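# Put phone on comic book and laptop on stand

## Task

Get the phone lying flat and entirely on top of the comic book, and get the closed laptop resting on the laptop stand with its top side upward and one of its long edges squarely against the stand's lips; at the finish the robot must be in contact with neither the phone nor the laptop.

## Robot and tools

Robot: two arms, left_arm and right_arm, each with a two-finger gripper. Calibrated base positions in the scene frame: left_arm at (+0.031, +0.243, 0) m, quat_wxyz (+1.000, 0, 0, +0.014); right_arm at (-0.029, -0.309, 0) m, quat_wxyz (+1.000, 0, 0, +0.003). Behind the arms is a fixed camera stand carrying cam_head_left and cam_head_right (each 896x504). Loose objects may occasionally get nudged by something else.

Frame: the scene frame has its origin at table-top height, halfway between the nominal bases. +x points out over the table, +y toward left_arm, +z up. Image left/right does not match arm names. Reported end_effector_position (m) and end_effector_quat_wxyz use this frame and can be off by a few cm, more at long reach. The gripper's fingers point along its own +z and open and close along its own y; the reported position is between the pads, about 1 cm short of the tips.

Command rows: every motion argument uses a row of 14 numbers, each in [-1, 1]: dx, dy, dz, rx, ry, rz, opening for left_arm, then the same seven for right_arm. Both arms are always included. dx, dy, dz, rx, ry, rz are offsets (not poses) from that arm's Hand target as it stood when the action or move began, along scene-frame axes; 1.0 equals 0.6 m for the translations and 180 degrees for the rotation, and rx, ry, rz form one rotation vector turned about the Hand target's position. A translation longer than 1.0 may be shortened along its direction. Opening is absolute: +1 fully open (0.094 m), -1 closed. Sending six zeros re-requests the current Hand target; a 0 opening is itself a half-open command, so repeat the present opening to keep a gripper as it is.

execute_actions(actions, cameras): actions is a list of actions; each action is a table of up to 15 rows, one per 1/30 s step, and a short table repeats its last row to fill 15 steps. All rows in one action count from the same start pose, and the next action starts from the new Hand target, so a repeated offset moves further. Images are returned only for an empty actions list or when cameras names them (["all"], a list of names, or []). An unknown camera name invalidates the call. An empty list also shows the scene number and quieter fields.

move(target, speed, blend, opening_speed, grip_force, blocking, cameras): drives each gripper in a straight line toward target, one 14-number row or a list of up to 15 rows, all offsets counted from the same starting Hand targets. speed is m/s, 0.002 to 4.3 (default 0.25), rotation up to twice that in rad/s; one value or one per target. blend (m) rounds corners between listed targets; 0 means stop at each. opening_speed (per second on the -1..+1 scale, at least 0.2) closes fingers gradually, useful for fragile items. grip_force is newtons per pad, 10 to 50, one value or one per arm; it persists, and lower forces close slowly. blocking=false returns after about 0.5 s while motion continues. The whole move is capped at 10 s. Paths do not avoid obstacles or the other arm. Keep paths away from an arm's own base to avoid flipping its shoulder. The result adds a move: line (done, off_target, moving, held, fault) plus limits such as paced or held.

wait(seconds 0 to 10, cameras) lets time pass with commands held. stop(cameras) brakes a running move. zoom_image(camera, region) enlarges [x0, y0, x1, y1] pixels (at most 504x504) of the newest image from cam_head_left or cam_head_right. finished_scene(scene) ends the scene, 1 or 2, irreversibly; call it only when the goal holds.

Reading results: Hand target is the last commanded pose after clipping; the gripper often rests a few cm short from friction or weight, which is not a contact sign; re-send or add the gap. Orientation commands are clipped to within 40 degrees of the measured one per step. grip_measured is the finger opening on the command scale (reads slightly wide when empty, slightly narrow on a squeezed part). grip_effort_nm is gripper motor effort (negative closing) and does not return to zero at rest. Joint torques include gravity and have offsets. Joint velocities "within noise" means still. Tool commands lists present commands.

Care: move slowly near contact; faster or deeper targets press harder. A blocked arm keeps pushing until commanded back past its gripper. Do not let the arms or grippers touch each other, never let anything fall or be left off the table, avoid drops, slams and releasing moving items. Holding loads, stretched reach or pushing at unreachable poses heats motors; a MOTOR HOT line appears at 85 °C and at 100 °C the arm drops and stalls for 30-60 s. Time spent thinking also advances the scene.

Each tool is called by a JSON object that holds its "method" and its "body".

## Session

Scene 1 succeeded. Now scene 2.

{"method": "execute_actions", "body": {"actions": [], "cameras": ["all"]}}

Scene clock: 0.00 s.
left_arm: end_effector_position=(+0.5763, +0.0326, +0.2204) grip_measured=+1.000 grip_effort_nm=n/a end_effector_quat_wxyz=(+0.373, -0.189, +0.872, +0.255) | right_arm: end_effector_position=(+0.2774, -0.6662, +0.2410) grip_measured=+1.000 grip_effort_nm=n/a end_effector_quat_wxyz=(+0.133, +0.606, +0.784, +0.005)
Joint positions: left_arm=[-0.635 1.765 1.519 -1.122 -0.923 -0.933 0.094] | right_arm=[-0.891 1.406 1.314 -1.221 -0.069 0.44 0.094]
Joint velocities: within noise
Joint torques (N m): no reading
Motor temperatures (°C): left_arm=[22 25 35 24 27 23 28] | right_arm=[26 32 35 25 24 23 24]
Heat: left arm: hottest elbow 35 °C; right arm: hottest elbow 35 °C.
Hand target: left_arm +0.5824, +0.0285, +0.2385; +0.386, -0.198, +0.868, +0.242 | right_arm +0.2821, -0.6719, +0.2485; +0.142, +0.605, +0.783, +0.003
Tool commands: left_gripper/opening=+1.0 right_gripper/opening=+1.0

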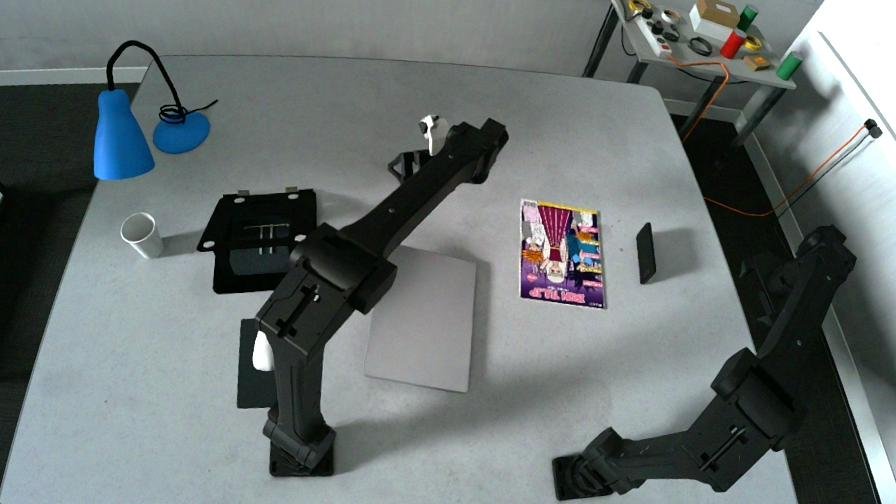

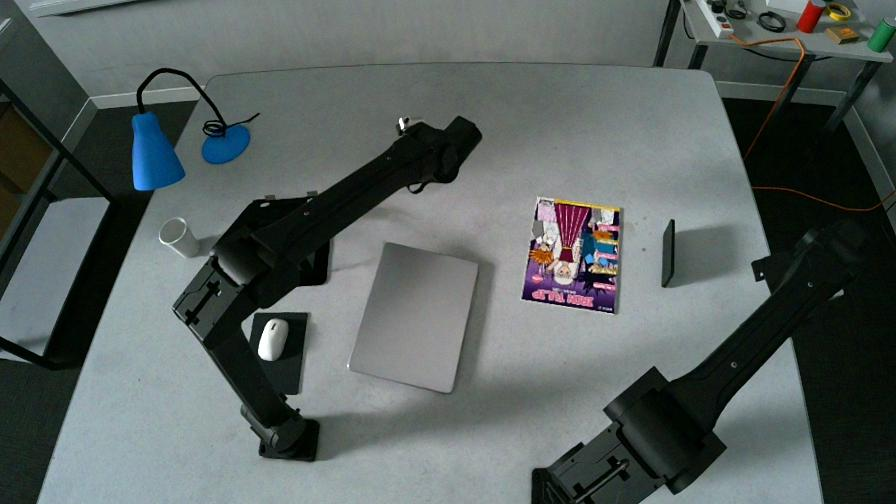

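{"method": "zoom_image", "body": {"camera": "cam_head_left", "region": [500, 180, 720, 330]}}

{"method": "zoom_image", "body": {"camera": "cam_head_right", "region": [510, 180, 750, 330]}}

{"method": "zoom_image", "body": {"camera": "cam_head_left", "region": [340, 225, 500, 405]}}

{"method": "zoom_image", "body": {"camera": "cam_head_right", "region": [330, 225, 500, 405]}}

Scaled by 2.291.

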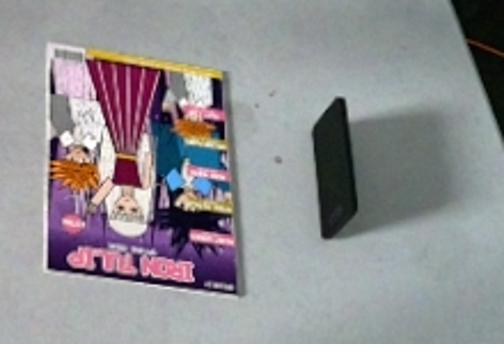

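Scaled by 2.100.

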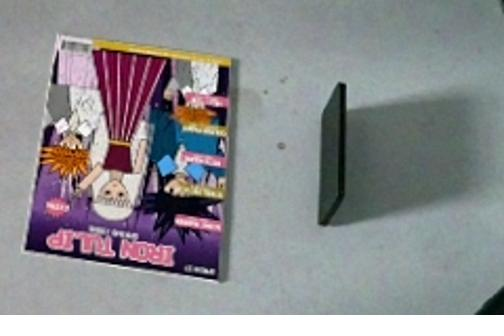

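Scaled by 2.800.

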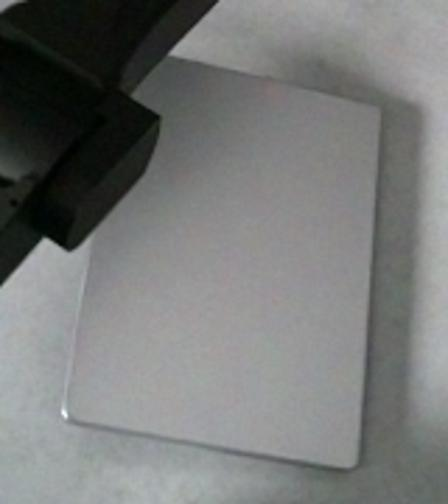

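Scaled by 2.800.

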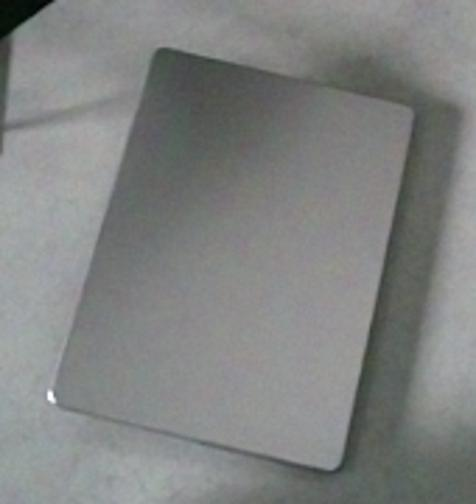

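{"method": "move", "body": {"target": [-0.471,0.2025,0.019,-0.555,0.051,-0.221,1, 0.3465,0.165,-0.131,0.0052,0.096,0.369,1], "speed": 0.35, "cameras": ["all"]}}

{"method": "zoom_image", "body": {"camera": "cam_head_left", "region": [580, 160, 720, 310]}}

{"method": "zoom_image", "body": {"camera": "cam_head_right", "region": [600, 160, 740, 310]}}

Scene clock: 77.37 s.
left_arm: end_effector_position=(+0.2870, +0.1426, +0.2347) grip_measured=+1.000 grip_effort_nm=0.01 end_effector_quat_wxyz=(+0.073, -0.138, +0.776, -0.611) | right_arm: end_effector_position=(+0.4724, -0.5685, +0.1665) grip_measured=+1.000 grip_effort_nm=-0.01 end_effector_quat_wxyz=(-0.006, +0.082, +0.997, +0.003)
Joint positions: left_arm=[0.262 0.942 0.606 -1.215 1.327 -0.077 0.094] | right_arm=[-0.482 1.848 1.685 -1.422 -0.001 -0.313 0.094]
Joint torques (N m): left_arm=[-0.32 -3.96 14.13 -0.01 0.58 0.18] | right_arm=[1.03 -19.25 12.89 -0.24 0.08 0.08]
Motor temperatures (°C): left_arm=[22 29 40 24 27 23 27] | right_arm=[26 34 44 25 24 23 24]
Heat: left arm: hottest elbow 40 °C; right arm: hottest elbow 44 °C.
Hand target: left_arm +0.2997, +0.1499, +0.2499; +0.091, -0.130, +0.777, -0.609 | right_arm +0.4899, -0.5729, +0.1697; -0.001, +0.074, +0.997, +0.000
Off the commanded pose: left_arm 0.021 m, 2 deg | right_arm 0.018 m, 1 deg.
move: off_target (left_arm, right_arm)

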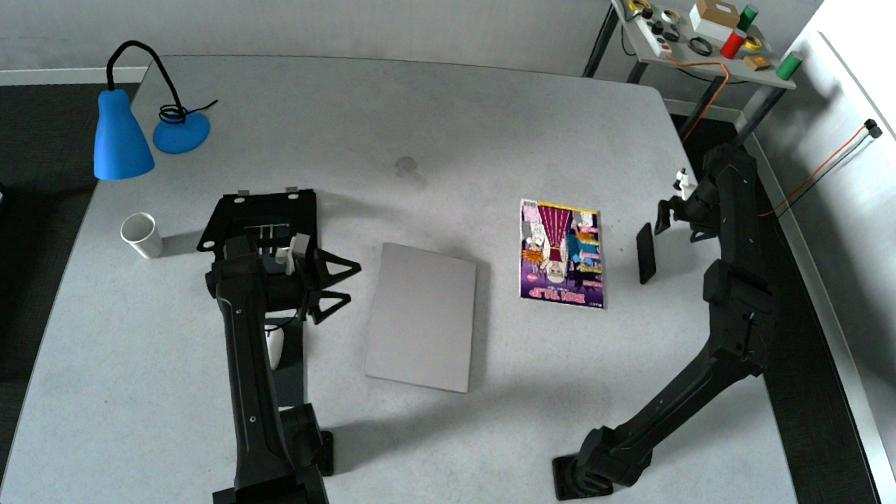

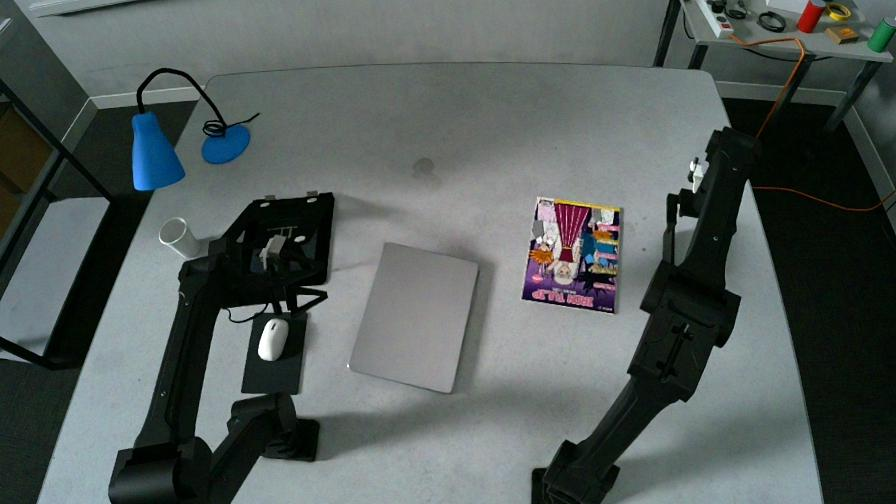

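Scaled by 3.360.

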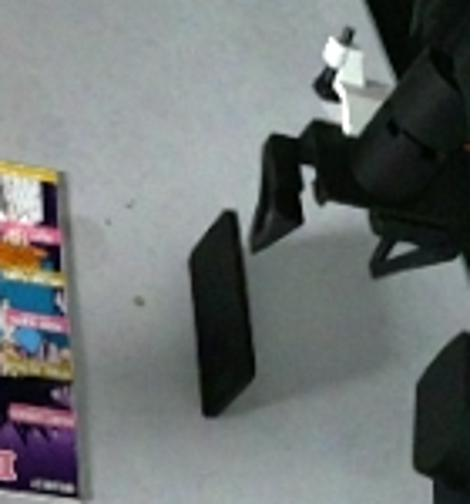

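Scaled by 3.360.

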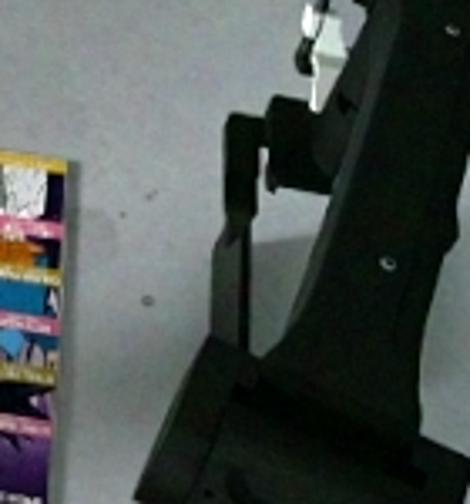

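{"method": "execute_actions", "body": {"actions": []}}

{"method": "zoom_image", "body": {"camera": "cam_head_left", "region": [540, 130, 792, 330]}}

{"method": "zoom_image", "body": {"camera": "cam_head_right", "region": [440, 130, 692, 330]}}

Scene clock: 95.43 s.
left_arm: end_effector_position=(+0.2869, +0.1426, +0.2347) grip_measured=+1.000 grip_effort_nm=0.02 end_effector_quat_wxyz=(+0.073, -0.138, +0.776, -0.611) | right_arm: end_effector_position=(+0.4724, -0.5685, +0.1665) grip_measured=+1.000 grip_effort_nm=-0.01 end_effector_quat_wxyz=(-0.006, +0.082, +0.997, +0.003)
Joint positions: left_arm=[0.262 0.942 0.606 -1.215 1.327 -0.076 0.094] | right_arm=[-0.482 1.848 1.685 -1.422 -0.001 -0.313 0.094]
Joint velocities: within noise
Joint torques (N m): left_arm=[-0.21 -3.31 14.02 -0.05 0.53 0.16] | right_arm=[1.08 -19.25 12.86 -0.21 0.07 0.08]
Motor temperatures (°C): left_arm=[22 28 43 24 27 23 27] | right_arm=[26 36 48 25 24 23 24]
Heat: left arm: hottest elbow 43 °C; right arm: hottest elbow 48 °C.
Hand target: left_arm +0.2997, +0.1499, +0.2499; +0.091, -0.131, +0.777, -0.609 | right_arm +0.4899, -0.5729, +0.1697; -0.001, +0.074, +0.997, +0.000
Tool commands: left_gripper/opening=+1.0 right_gripper/opening=+1.0
Off the commanded pose: left_arm 0.021 m, 2 deg | right_arm 0.018 m, 1 deg.

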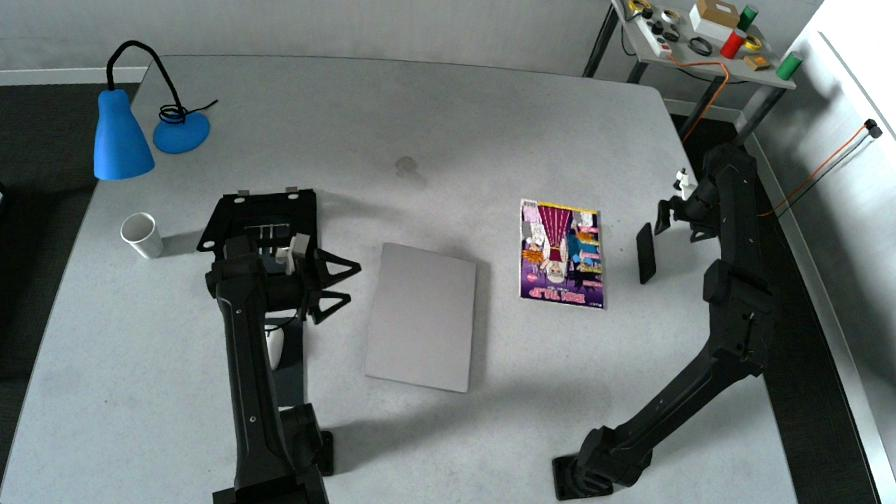

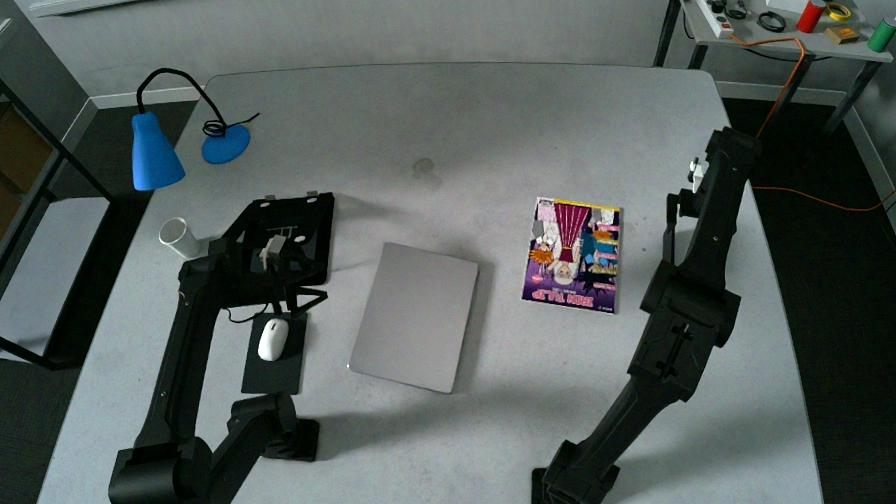

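Scaled by 2.000.

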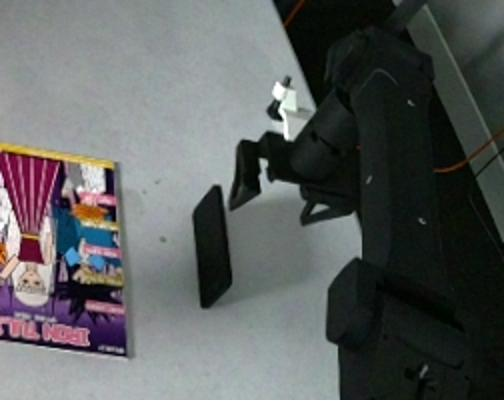

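Scaled by 2.000.

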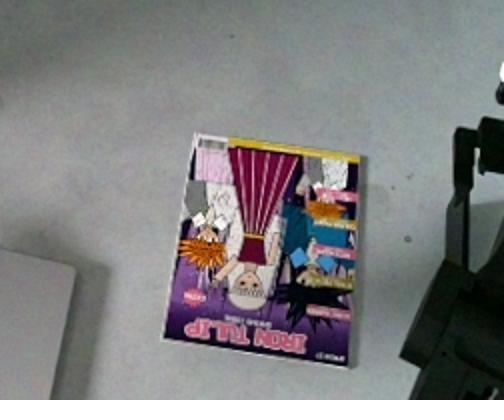

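{"method": "move", "body": {"target": [0.0138, 0.0068, -0.29, 0, 0, 0, 1, 0.0693, 0.0292, -0.0745, 0, 0, 0, 1], "speed": 0.22, "cameras": ["all"]}}

{"method": "zoom_image", "body": {"camera": "cam_head_left", "region": [590, 170, 742, 290]}}

{"method": "zoom_image", "body": {"camera": "cam_head_left", "region": [240, 210, 442, 370]}}

Scene clock: 140.97 s.
left_arm: end_effector_position=(+0.3104, +0.1553, +0.0770) grip_measured=+1.000 grip_effort_nm=0.02 end_effector_quat_wxyz=(+0.092, -0.128, +0.779, -0.607) | right_arm: end_effector_position=(+0.5088, -0.5516, +0.1248) grip_measured=+1.000 grip_effort_nm=-0.01 end_effector_quat_wxyz=(-0.014, +0.076, +0.997, +0.006)
Joint positions: left_arm=[0.284 1.421 0.421 -0.565 1.323 -0.017 0.094] | right_arm=[-0.428 1.949 1.726 -1.378 -0.001 -0.272 0.094]
Joint torques (N m): left_arm=[-1.14 -7.47 4.77 0.76 0.67 -0.01] | right_arm=[1.26 -20.54 12.64 0.39 0.06 0.22]
Motor temperatures (°C): left_arm=[22 26 44 24 27 24 27] | right_arm=[26 38 53 25 24 23 24]
Heat: left arm: hottest elbow 44 °C; right arm: hottest elbow 53 °C.
Hand target: left_arm +0.3081, +0.1541, +0.0759; +0.091, -0.131, +0.777, -0.609 | right_arm +0.5316, -0.5554, +0.1253; +0.000, +0.074, +0.997, +0.000
Off the commanded pose: left_arm 0.003 m, 0 deg | right_arm 0.023 m, 2 deg.
move: off_target (right_arm)

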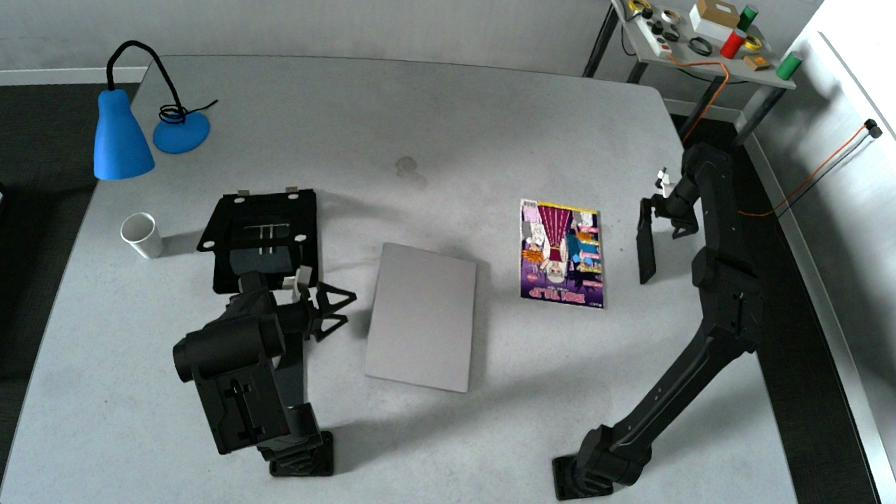

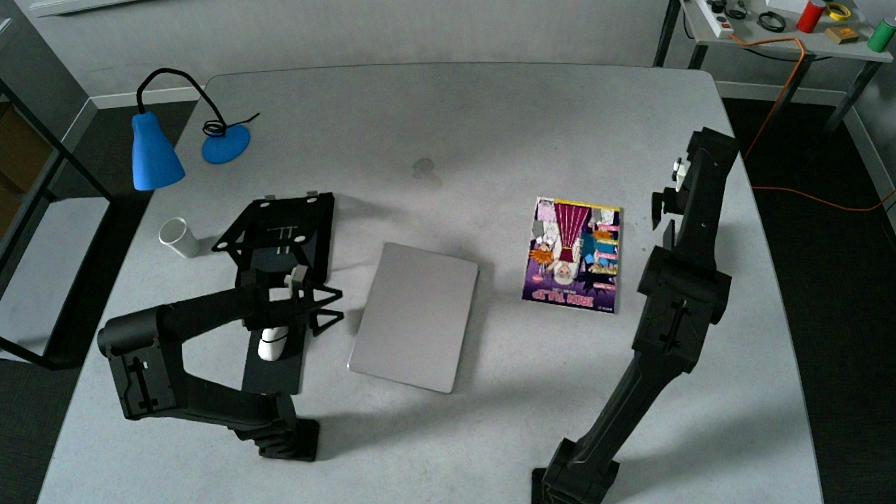

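Scaled by 3.316.

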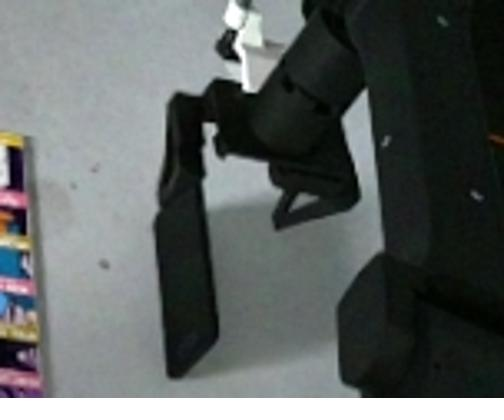

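Scaled by 2.495.

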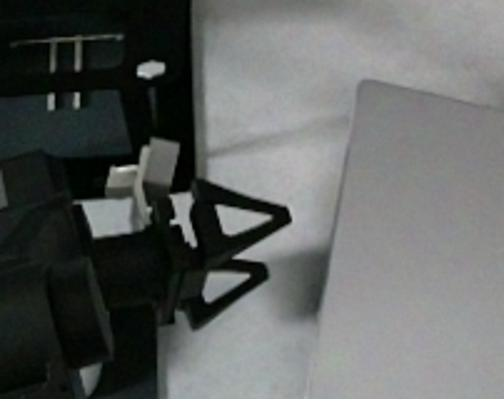

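{"method": "zoom_image", "body": {"camera": "cam_head_left", "region": [625, 190, 689, 290]}}

{"method": "zoom_image", "body": {"camera": "cam_head_right", "region": [635, 170, 699, 270]}}

Scaled by 5.040.

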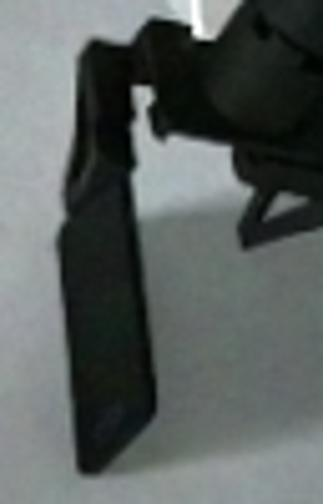

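Scaled by 5.040.

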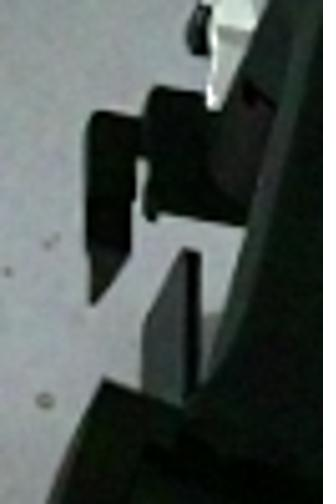

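{"method": "move", "body": {"target": [[0.0093, -0.0322, -0.0317, 0, 0, 0, 1, 0, 0, -0.0667, 0, 0, 0, 1], [0.0577, -0.1897, -0.0317, 0, 0, 0, 1, 0, 0, -0.1217, 0, 0, 0, 1]], "speed": 0.14, "blend": [0.01, 0], "cameras": ["all"]}}

{"method": "zoom_image", "body": {"camera": "cam_head_left", "region": [620, 190, 700, 290]}}

{"method": "zoom_image", "body": {"camera": "cam_head_left", "region": [280, 220, 482, 380]}}

Scene clock: 181.40 s.
left_arm: end_effector_position=(+0.3484, +0.0444, +0.0599) grip_measured=+1.000 grip_effort_nm=0.01 end_effector_quat_wxyz=(+0.098, -0.132, +0.777, -0.608) | right_arm: end_effector_position=(+0.5324, -0.5623, +0.0794) grip_measured=+1.000 grip_effort_nm=-0.01 end_effector_quat_wxyz=(+0.018, +0.076, +0.997, -0.006)
Joint positions: left_arm=[-0.172 1.604 0.296 0.806 1.045 -1.135 0.094] | right_arm=[-0.428 2.005 1.691 -1.218 -0.001 -0.272 0.094]
Joint torques (N m): left_arm=[-2.96 -7.88 3.32 2.3 0.14 0.03] | right_arm=[1.26 -21.25 7.41 0.58 0.08 0.22]
Motor temperatures (°C): left_arm=[22 26 39 24 28 23 27] | right_arm=[26 37 55 25 24 23 24]
Heat: left arm: hottest elbow 39 °C; right arm: hottest elbow 55 °C.
Hand target: left_arm +0.3428, +0.0403, +0.0569; +0.091, -0.131, +0.777, -0.609 | right_arm +0.5315, -0.5554, +0.0521; +0.000, +0.074, +0.997, +0.000
Off the commanded pose: left_arm 0.008 m, 1 deg | right_arm 0.028 m, 2 deg.
move: off_target (right_arm)

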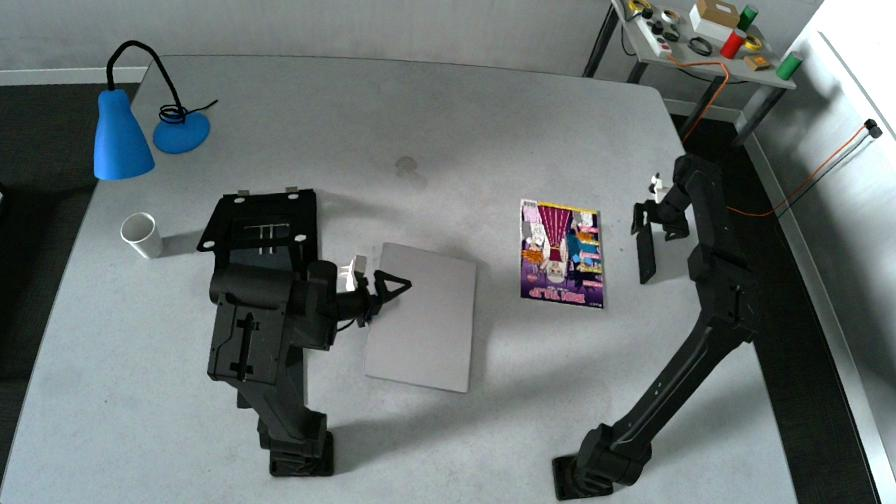

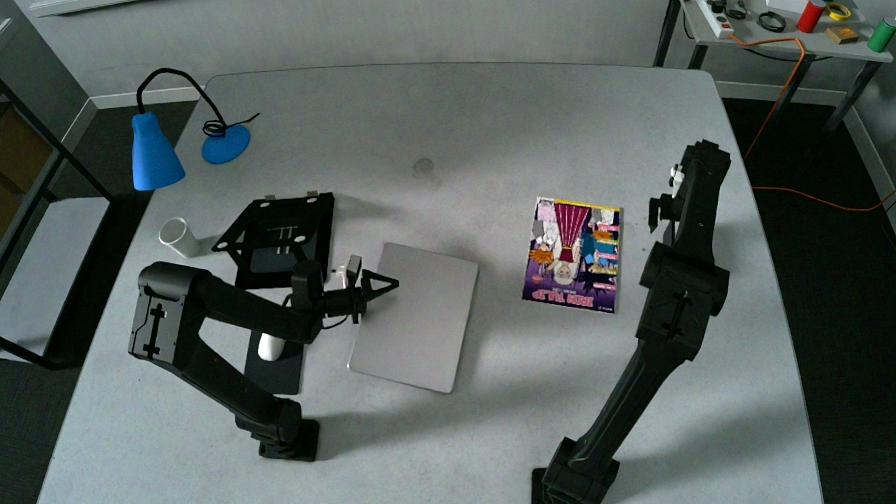

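Scaled by 5.040.

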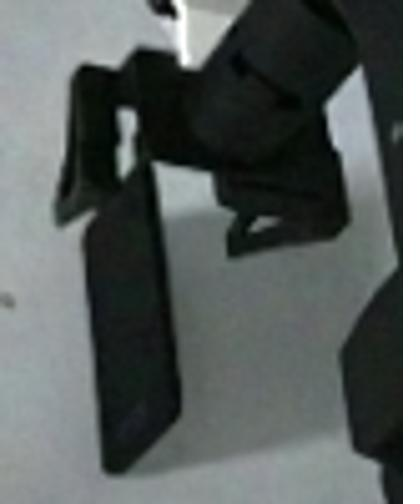

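Scaled by 2.495.

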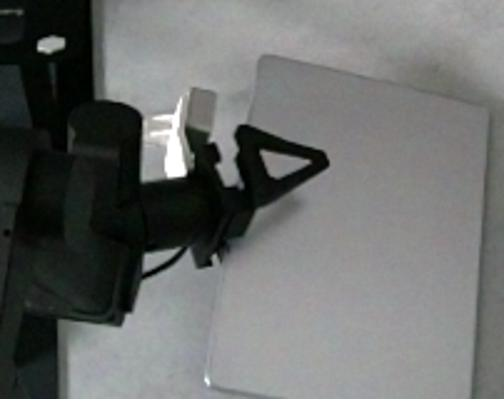

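{"method": "move", "body": {"target": [-0.005, 0.018, 0, 0, 0, 0, 1, -0.0273, 0.0155, -0.05, 0, 0, 0, 1], "speed": 0.1}}

{"method": "zoom_image", "body": {"camera": "cam_head_left", "region": [620, 190, 700, 290]}}

Scene clock: 204.13 s.
left_arm: end_effector_position=(+0.3412, +0.0462, +0.0584) grip_measured=+1.000 grip_effort_nm=0.01 end_effector_quat_wxyz=(+0.089, -0.126, +0.777, -0.611) | right_arm: end_effector_position=(+0.5162, -0.5548, +0.0413) grip_measured=+1.000 grip_effort_nm=-0.01 end_effector_quat_wxyz=(+0.012, +0.077, +0.997, -0.004)
Joint positions: left_arm=[-0.163 1.604 0.286 0.797 1.073 -1.12 0.094] | right_arm=[-0.428 2.005 1.584 -1.124 -0.001 -0.269 0.094]
Joint torques (N m): left_arm=[0.15 -9.82 3.18 1.46 0.4 0.22] | right_arm=[1.44 -22.42 7.04 0.59 0.08 0.22]
Motor temperatures (°C): left_arm=[22 26 37 24 27 23 27] | right_arm=[26 37 49 25 24 23 24]
Heat: left arm: hottest elbow 37 °C; right arm: hottest elbow 49 °C.
Hand target: left_arm +0.3398, +0.0511, +0.0569; +0.091, -0.130, +0.777, -0.609 | right_arm +0.5152, -0.5461, +0.0221; +0.000, +0.074, +0.997, +0.000
Off the commanded pose: left_arm 0.005 m, 1 deg | right_arm 0.021 m, 2 deg.
move: off_target (right_arm)

Scaled by 5.040.
This view is cut from an older image: the scene may have changed since it was taken.

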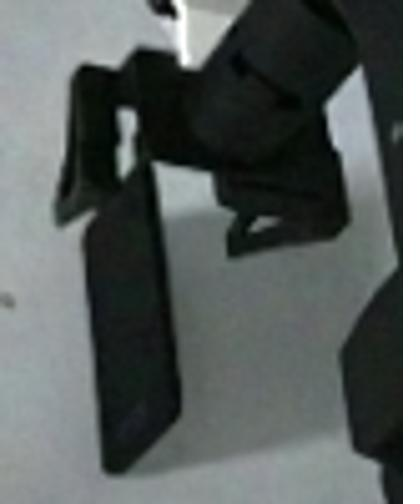

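{"method": "move", "body": {"target": [0, 0, 0, 0, 0, 0, -0.82, 0, 0, 0, 0, 0, 0, -0.92], "speed": 0.1, "opening_speed": 0.7, "cameras": ["all"]}}

{"method": "zoom_image", "body": {"camera": "cam_head_left", "region": [620, 190, 700, 290]}}

{"method": "zoom_image", "body": {"camera": "cam_head_left", "region": [280, 220, 482, 400]}}

Scene clock: 211.00 s.
left_arm: end_effector_position=(+0.3402, +0.0465, +0.0569) grip_measured=+0.297 grip_effort_nm=-1.00 end_effector_quat_wxyz=(+0.093, -0.122, +0.779, -0.608) | right_arm: end_effector_position=(+0.5164, -0.5554, +0.0413) grip_measured=-0.843 grip_effort_nm=-0.98 end_effector_quat_wxyz=(+0.013, +0.077, +0.997, -0.005)
Joint positions: left_arm=[-0.163 1.604 0.284 0.791 1.071 -1.099 0.061] | right_arm=[-0.428 2.005 1.584 -1.122 0.002 -0.269 0.007]
Joint torques (N m): left_arm=[-0.26 -9.58 3.41 1.44 0.48 0.02] | right_arm=[1.38 -21.71 7.04 0.55 -0.01 0.23]
Heat: left arm: hottest elbow 36 °C; right arm: hottest elbow 48 °C.
Hand target: left_arm +0.3398, +0.0510, +0.0569; +0.091, -0.130, +0.777, -0.609 | right_arm +0.5152, -0.5462, +0.0221; +0.000, +0.074, +0.997, +0.000
Off the commanded pose: left_arm 0.005 m, 1 deg | right_arm 0.021 m, 2 deg.
move: off_target (right_arm)

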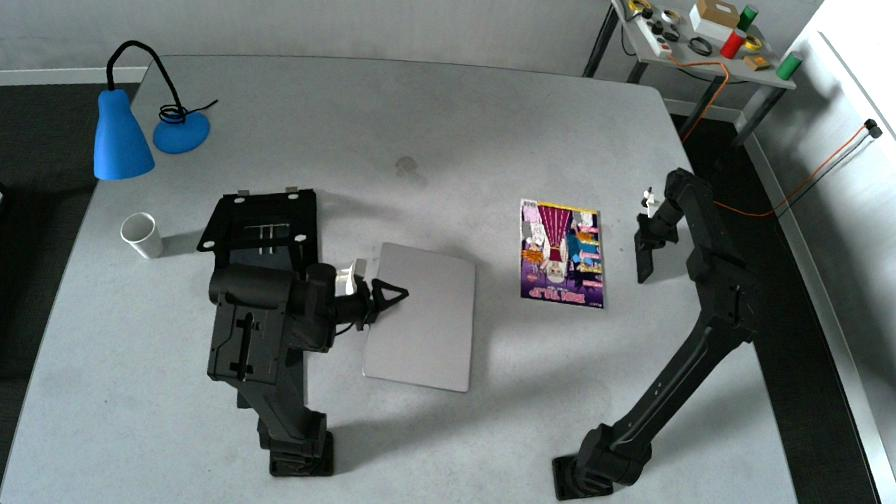

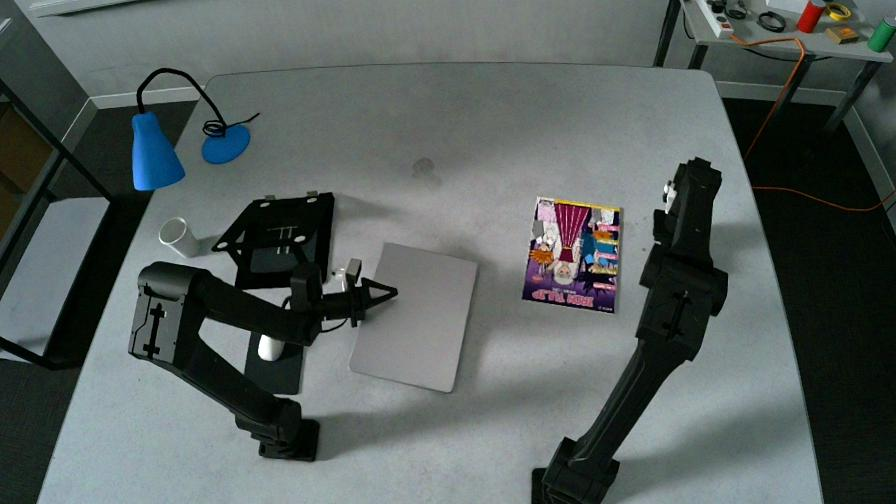

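Scaled by 5.040.

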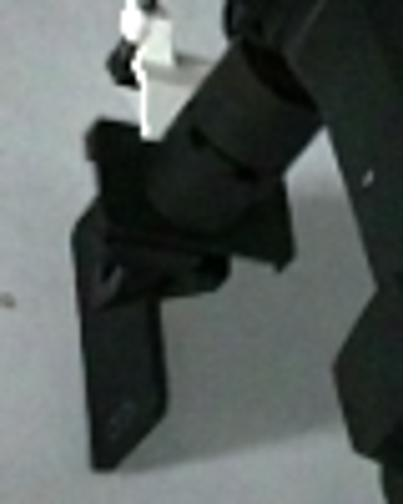

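Scaled by 2.495.

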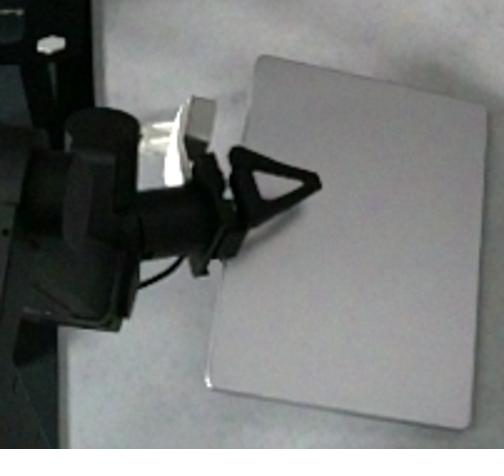

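{"method": "move", "body": {"target": [[-0.0067, 0.0257, 0.0033, 0, 0, -0.0389, 1, 0, 0, 0.1833, 0, 0, 0, -0.92], [-0.0067, 0.0257, 0.0033, 0, 0, -0.0389, 1, 0.033, 0.3153, 0.1715, 0.3295, -0.1431, -0.1488, -0.92], [-0.0067, 0.0257, 0.0033, 0, 0, -0.0389, -0.82, 0.033, 0.3153, 0.1, 0.3295, -0.1431, -0.1488, -0.92]], "speed": [0.2, 0.3, 0.15], "blend": [0.03, 0, 0], "opening_speed": 1.0, "cameras": ["all"]}}

{"method": "zoom_image", "body": {"camera": "cam_head_left", "region": [490, 170, 740, 330]}}

{"method": "zoom_image", "body": {"camera": "cam_head_left", "region": [280, 220, 482, 400]}}

Scene clock: 292.93 s.
left_arm: end_effector_position=(+0.3286, +0.0629, +0.0535) grip_measured=+0.289 grip_effort_nm=-1.01 end_effector_quat_wxyz=(+0.047, -0.082, +0.786, -0.610) | right_arm: end_effector_position=(+0.5346, -0.3630, +0.0908) grip_measured=-0.845 grip_effort_nm=-1.04 end_effector_quat_wxyz=(+0.181, +0.279, +0.802, +0.497)
Joint positions: left_arm=[-0.08 1.557 0.345 0.368 1.229 -0.784 0.061] | right_arm=[-0.364 1.794 1.062 -0.262 -1.016 0.64 0.007]
Joint torques (N m): left_arm=[-0.21 -9.93 5.71 0.98 0.72 0.02] | right_arm=[1.26 -17.67 6.84 1.57 -0.56 0.18]
Motor temperatures (°C): left_arm=[22 26 35 24 27 23 28] | right_arm=[26 38 42 25 24 23 27]
Heat: left arm: hottest elbow 35 °C; right arm: hottest elbow 42 °C.
Hand target: left_arm +0.3357, +0.0665, +0.0588; +0.054, -0.083, +0.784, -0.613 | right_arm +0.5350, -0.3569, +0.0822; +0.174, +0.280, +0.801, +0.500
Off the commanded pose: left_arm 0.010 m, 1 deg | right_arm 0.011 m, 1 deg.
move: off_target (right_arm)

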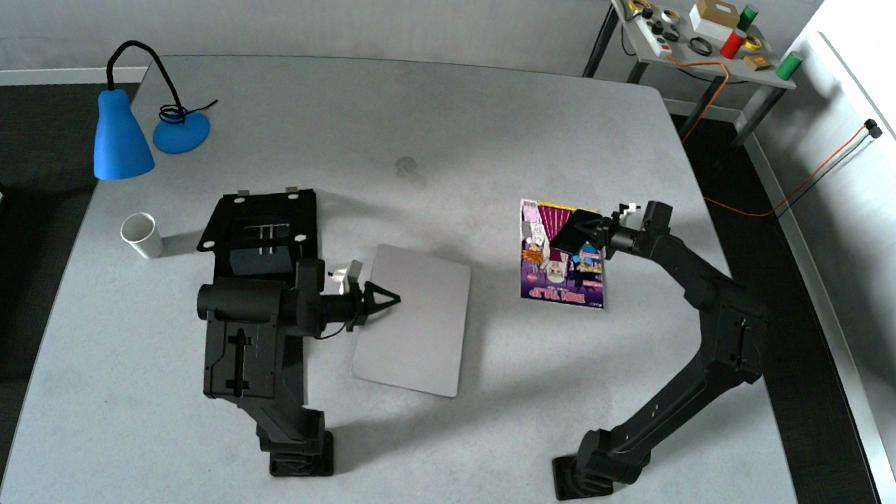

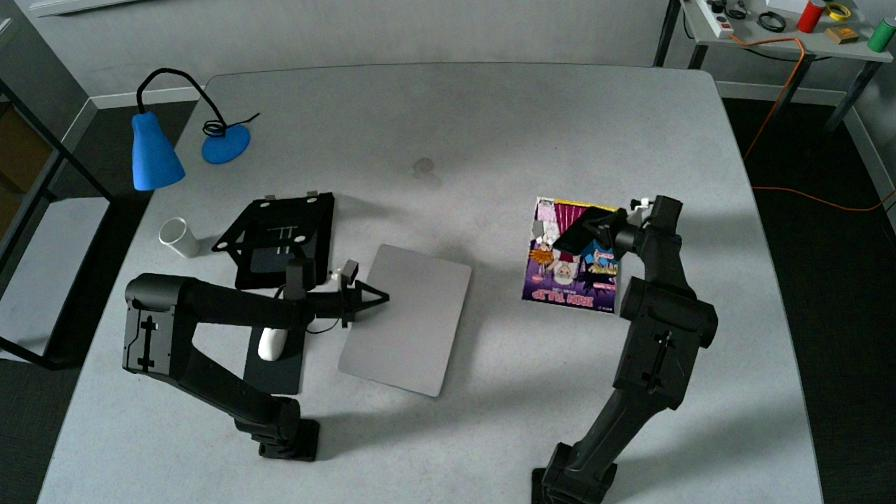

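Scaled by 2.016.

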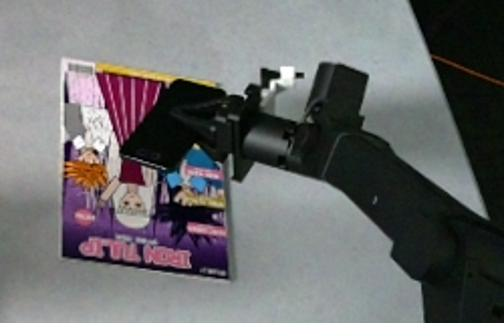

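Scaled by 2.495.

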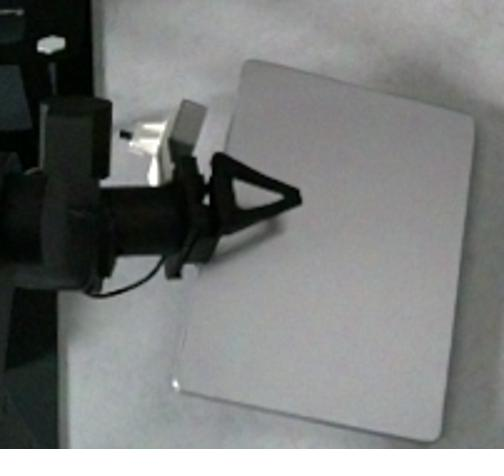

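{"method": "move", "body": {"target": [[0, 0, 0.0033, 0, 0, 0, 1, 0, 0, 0, 0, 0, 0, -0.92], [-0.01, 0.0233, 0.0033, 0, 0, 0, 1, 0, 0, -0.06, 0, 0, 0, -0.92], [-0.01, 0.0233, 0.0033, 0, 0, 0, -0.82, 0, 0, -0.0917, 0, 0, 0, -0.92]], "speed": [0.1, 0.1, 0.06], "opening_speed": 1.2, "cameras": ["all"]}}

{"method": "zoom_image", "body": {"camera": "cam_head_left", "region": [490, 170, 740, 330]}}

{"method": "zoom_image", "body": {"camera": "cam_head_left", "region": [280, 220, 482, 400]}}

Scene clock: 323.40 s.
left_arm: end_effector_position=(+0.3203, +0.0776, +0.0524) grip_measured=-0.615 grip_effort_nm=-1.00 end_effector_quat_wxyz=(+0.064, -0.060, +0.790, -0.607) | right_arm: end_effector_position=(+0.5375, -0.3641, +0.0377) grip_measured=-0.845 grip_effort_nm=-1.04 end_effector_quat_wxyz=(+0.183, +0.278, +0.802, +0.497)
Joint positions: left_arm=[-0.026 1.527 0.345 0.203 1.258 -0.586 0.018] | right_arm=[-0.364 1.904 1.041 -0.126 -1.016 0.64 0.007]
Joint torques (N m): left_arm=[-0.73 -10.4 6.84 0.44 0.96 -0.53] | right_arm=[1.26 -18.32 5.71 1.58 -0.57 0.18]
Heat: left arm: hottest elbow 35 °C; right arm: hottest elbow 41 °C.
Hand target: left_arm +0.3297, +0.0805, +0.0608; +0.054, -0.083, +0.784, -0.613 | right_arm +0.5349, -0.3569, +0.0270; +0.174, +0.280, +0.801, +0.500
Off the commanded pose: left_arm 0.013 m, 3 deg | right_arm 0.013 m, 1 deg.
move: off_target (left_arm, right_arm); target 3's new opening was sent with left_arm's hand 0.012 m and 1 deg from that target

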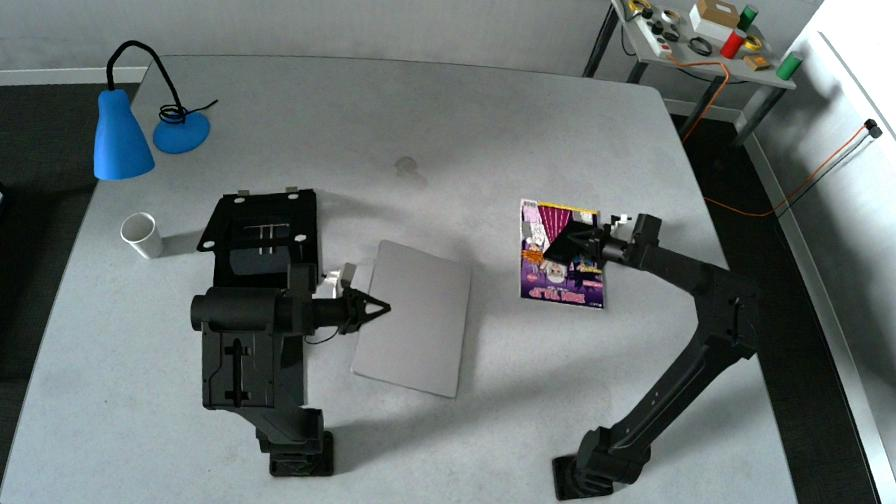

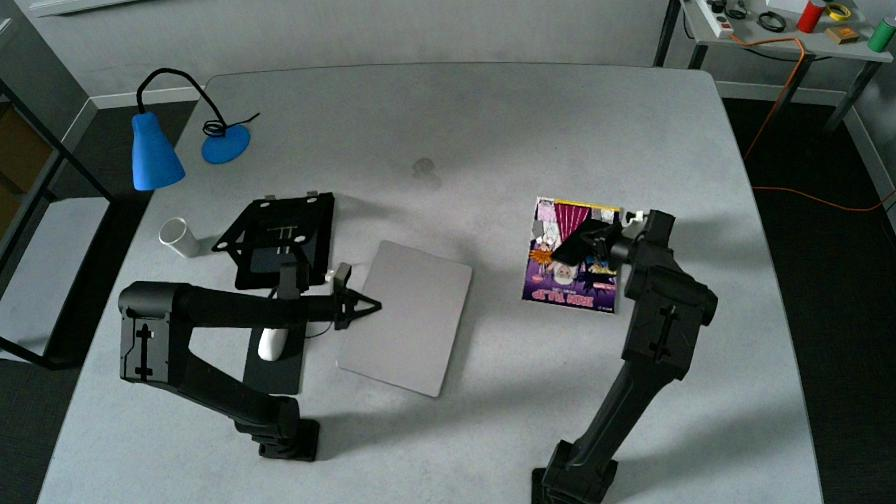

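Scaled by 2.016.

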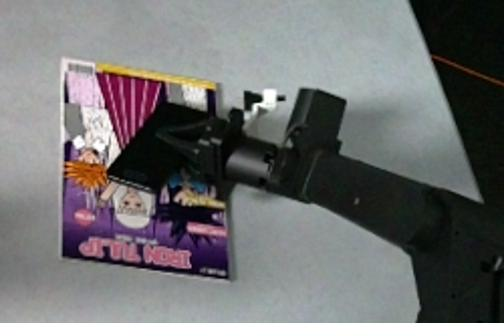

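Scaled by 2.495.

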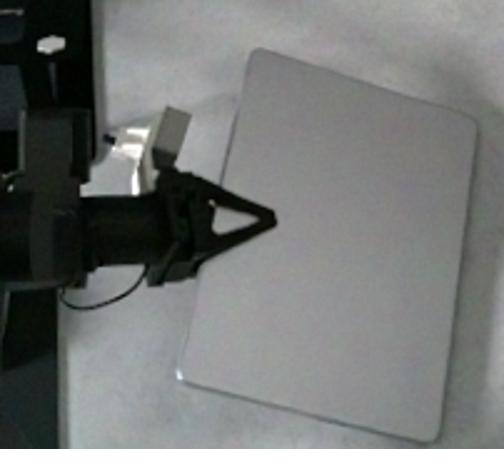

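{"method": "move", "body": {"target": [[0.0172, -0.0142, 0.025, 0, 0, 0.0833, -0.82, -0.005, 0.015, -0.01, 0, 0, 0, -0.92], [0.0338, -0.0308, 0.025, 0, 0, 0.1667, -0.82, -0.01, 0.03, -0.02, 0, 0, 0, -0.92], [0.0505, -0.0375, 0.025, 0, 0, 0.25, -0.82, -0.01, 0.03, -0.02, 0, 0, 0, -0.92], [0.0672, -0.0425, 0.025, 0, 0, 0.3333, -0.82, -0.01, 0.03, -0.02, 0, 0, 0, -0.92], [0.0805, -0.0592, 0.025, 0, 0, 0.4167, -0.82, -0.01, 0.03, -0.02, 0, 0, 0, -0.92], [0.0972, -0.0842, 0.025, 0, 0, 0.5, -0.82, -0.01, 0.03, -0.02, 0, 0, 0, -0.92], [0.1088, -0.1092, 0.025, 0, 0, 0.5628, -0.82, -0.01, 0.03, -0.02, 0, 0, 0, -0.92]], "speed": 0.16, "blend": [0.01, 0.01, 0.01, 0.01, 0.01, 0.01, 0], "cameras": ["all"]}}

{"method": "zoom_image", "body": {"camera": "cam_head_left", "region": [490, 170, 740, 330]}}

{"method": "zoom_image", "body": {"camera": "cam_head_left", "region": [190, 160, 542, 400]}}

Scene clock: 364.40 s.
left_arm: end_effector_position=(+0.3779, +0.0363, +0.0557) grip_measured=-0.634 grip_effort_nm=-1.01 end_effector_quat_wxyz=(-0.523, +0.614, -0.480, +0.345) | right_arm: end_effector_position=(+0.5339, -0.3495, +0.0308) grip_measured=-0.845 grip_effort_nm=-1.04 end_effector_quat_wxyz=(+0.190, +0.275, +0.800, +0.498)
Joint positions: left_arm=[-0.978 1.693 0.457 0.595 -1.204 -2.099 0.017] | right_arm=[-0.339 1.904 0.998 -0.028 -1.005 0.687 0.007]
Joint torques (N m): left_arm=[-1.79 -11.63 10.52 1.51 -1.47 -0.01] | right_arm=[1.73 -17.49 5.18 1.5 -0.36 0.18]
Heat: left arm: hottest elbow 35 °C; right arm: hottest elbow 41 °C.
Hand target: left_arm +0.3950, +0.0150, +0.0760; -0.509, +0.659, -0.433, +0.347 | right_arm +0.5290, -0.3389, +0.0151; +0.174, +0.280, +0.801, +0.500
Off the commanded pose: left_arm 0.034 m, 8 deg | right_arm 0.020 m, 2 deg.
joint sent to its limit (left arm) — joint 6 (wrist roll), lower limit. The joint targets are off in orientation, not in position.
move: off_target (left_arm, right_arm)

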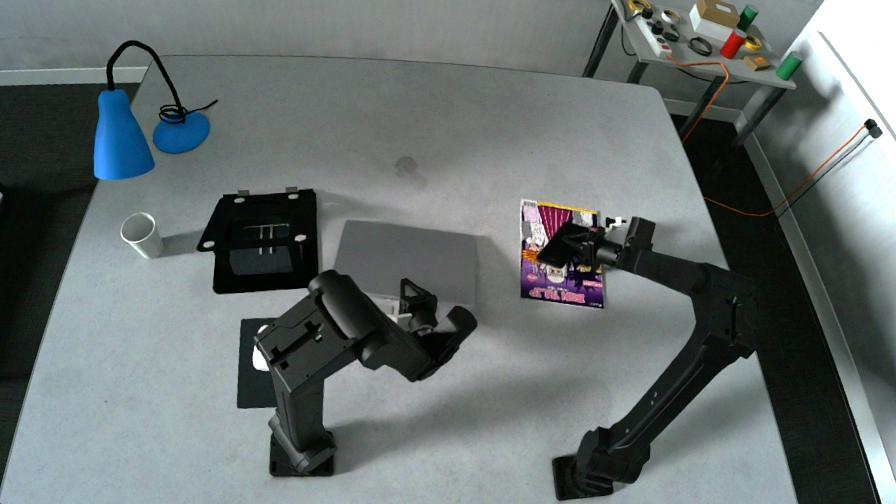

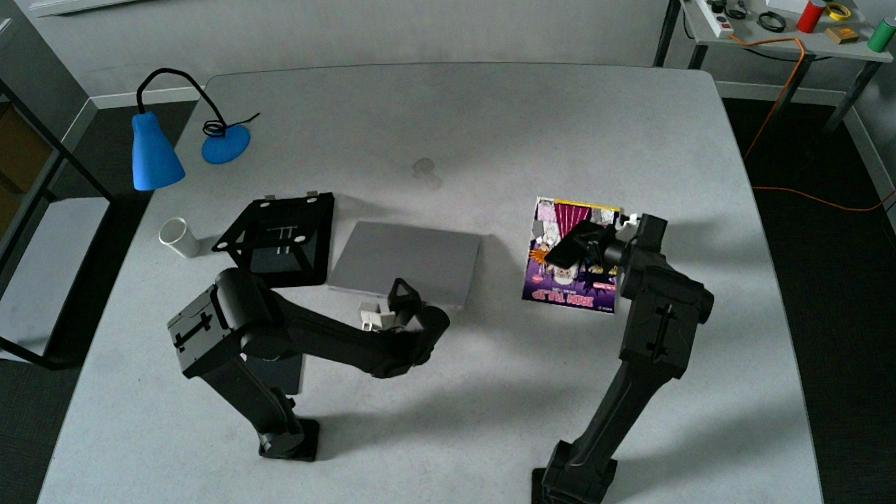

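Scaled by 2.016.

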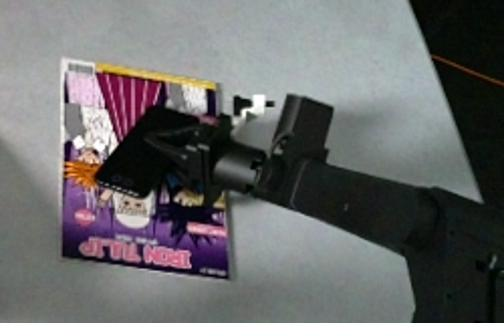

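Scaled by 1.432.

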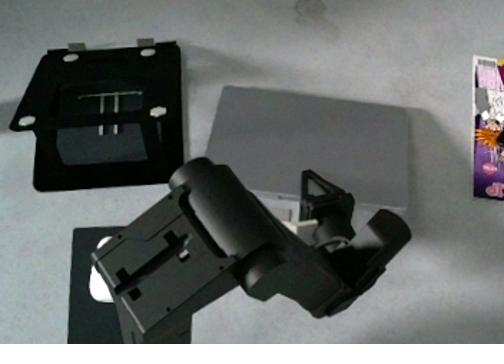

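{"method": "zoom_image", "body": {"camera": "cam_head_left", "region": [525, 205, 615, 285]}}

{"method": "zoom_image", "body": {"camera": "cam_head_right", "region": [525, 195, 635, 285]}}

Scaled by 5.600.

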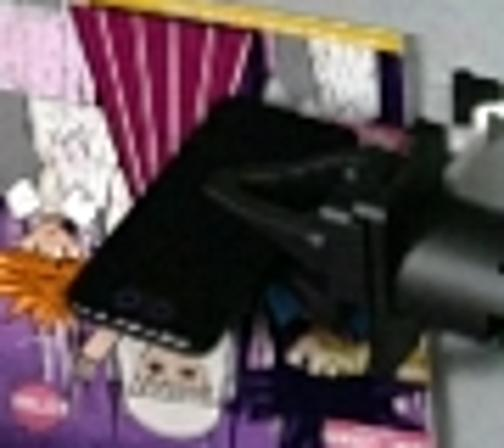

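Scaled by 4.582.

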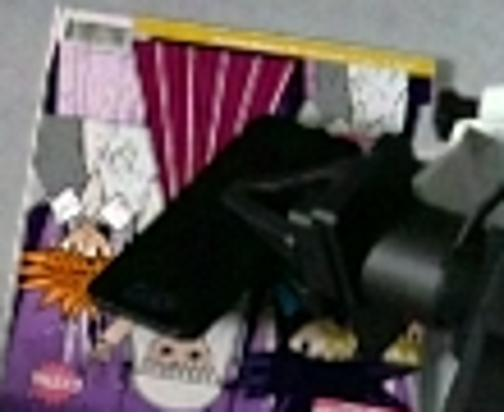

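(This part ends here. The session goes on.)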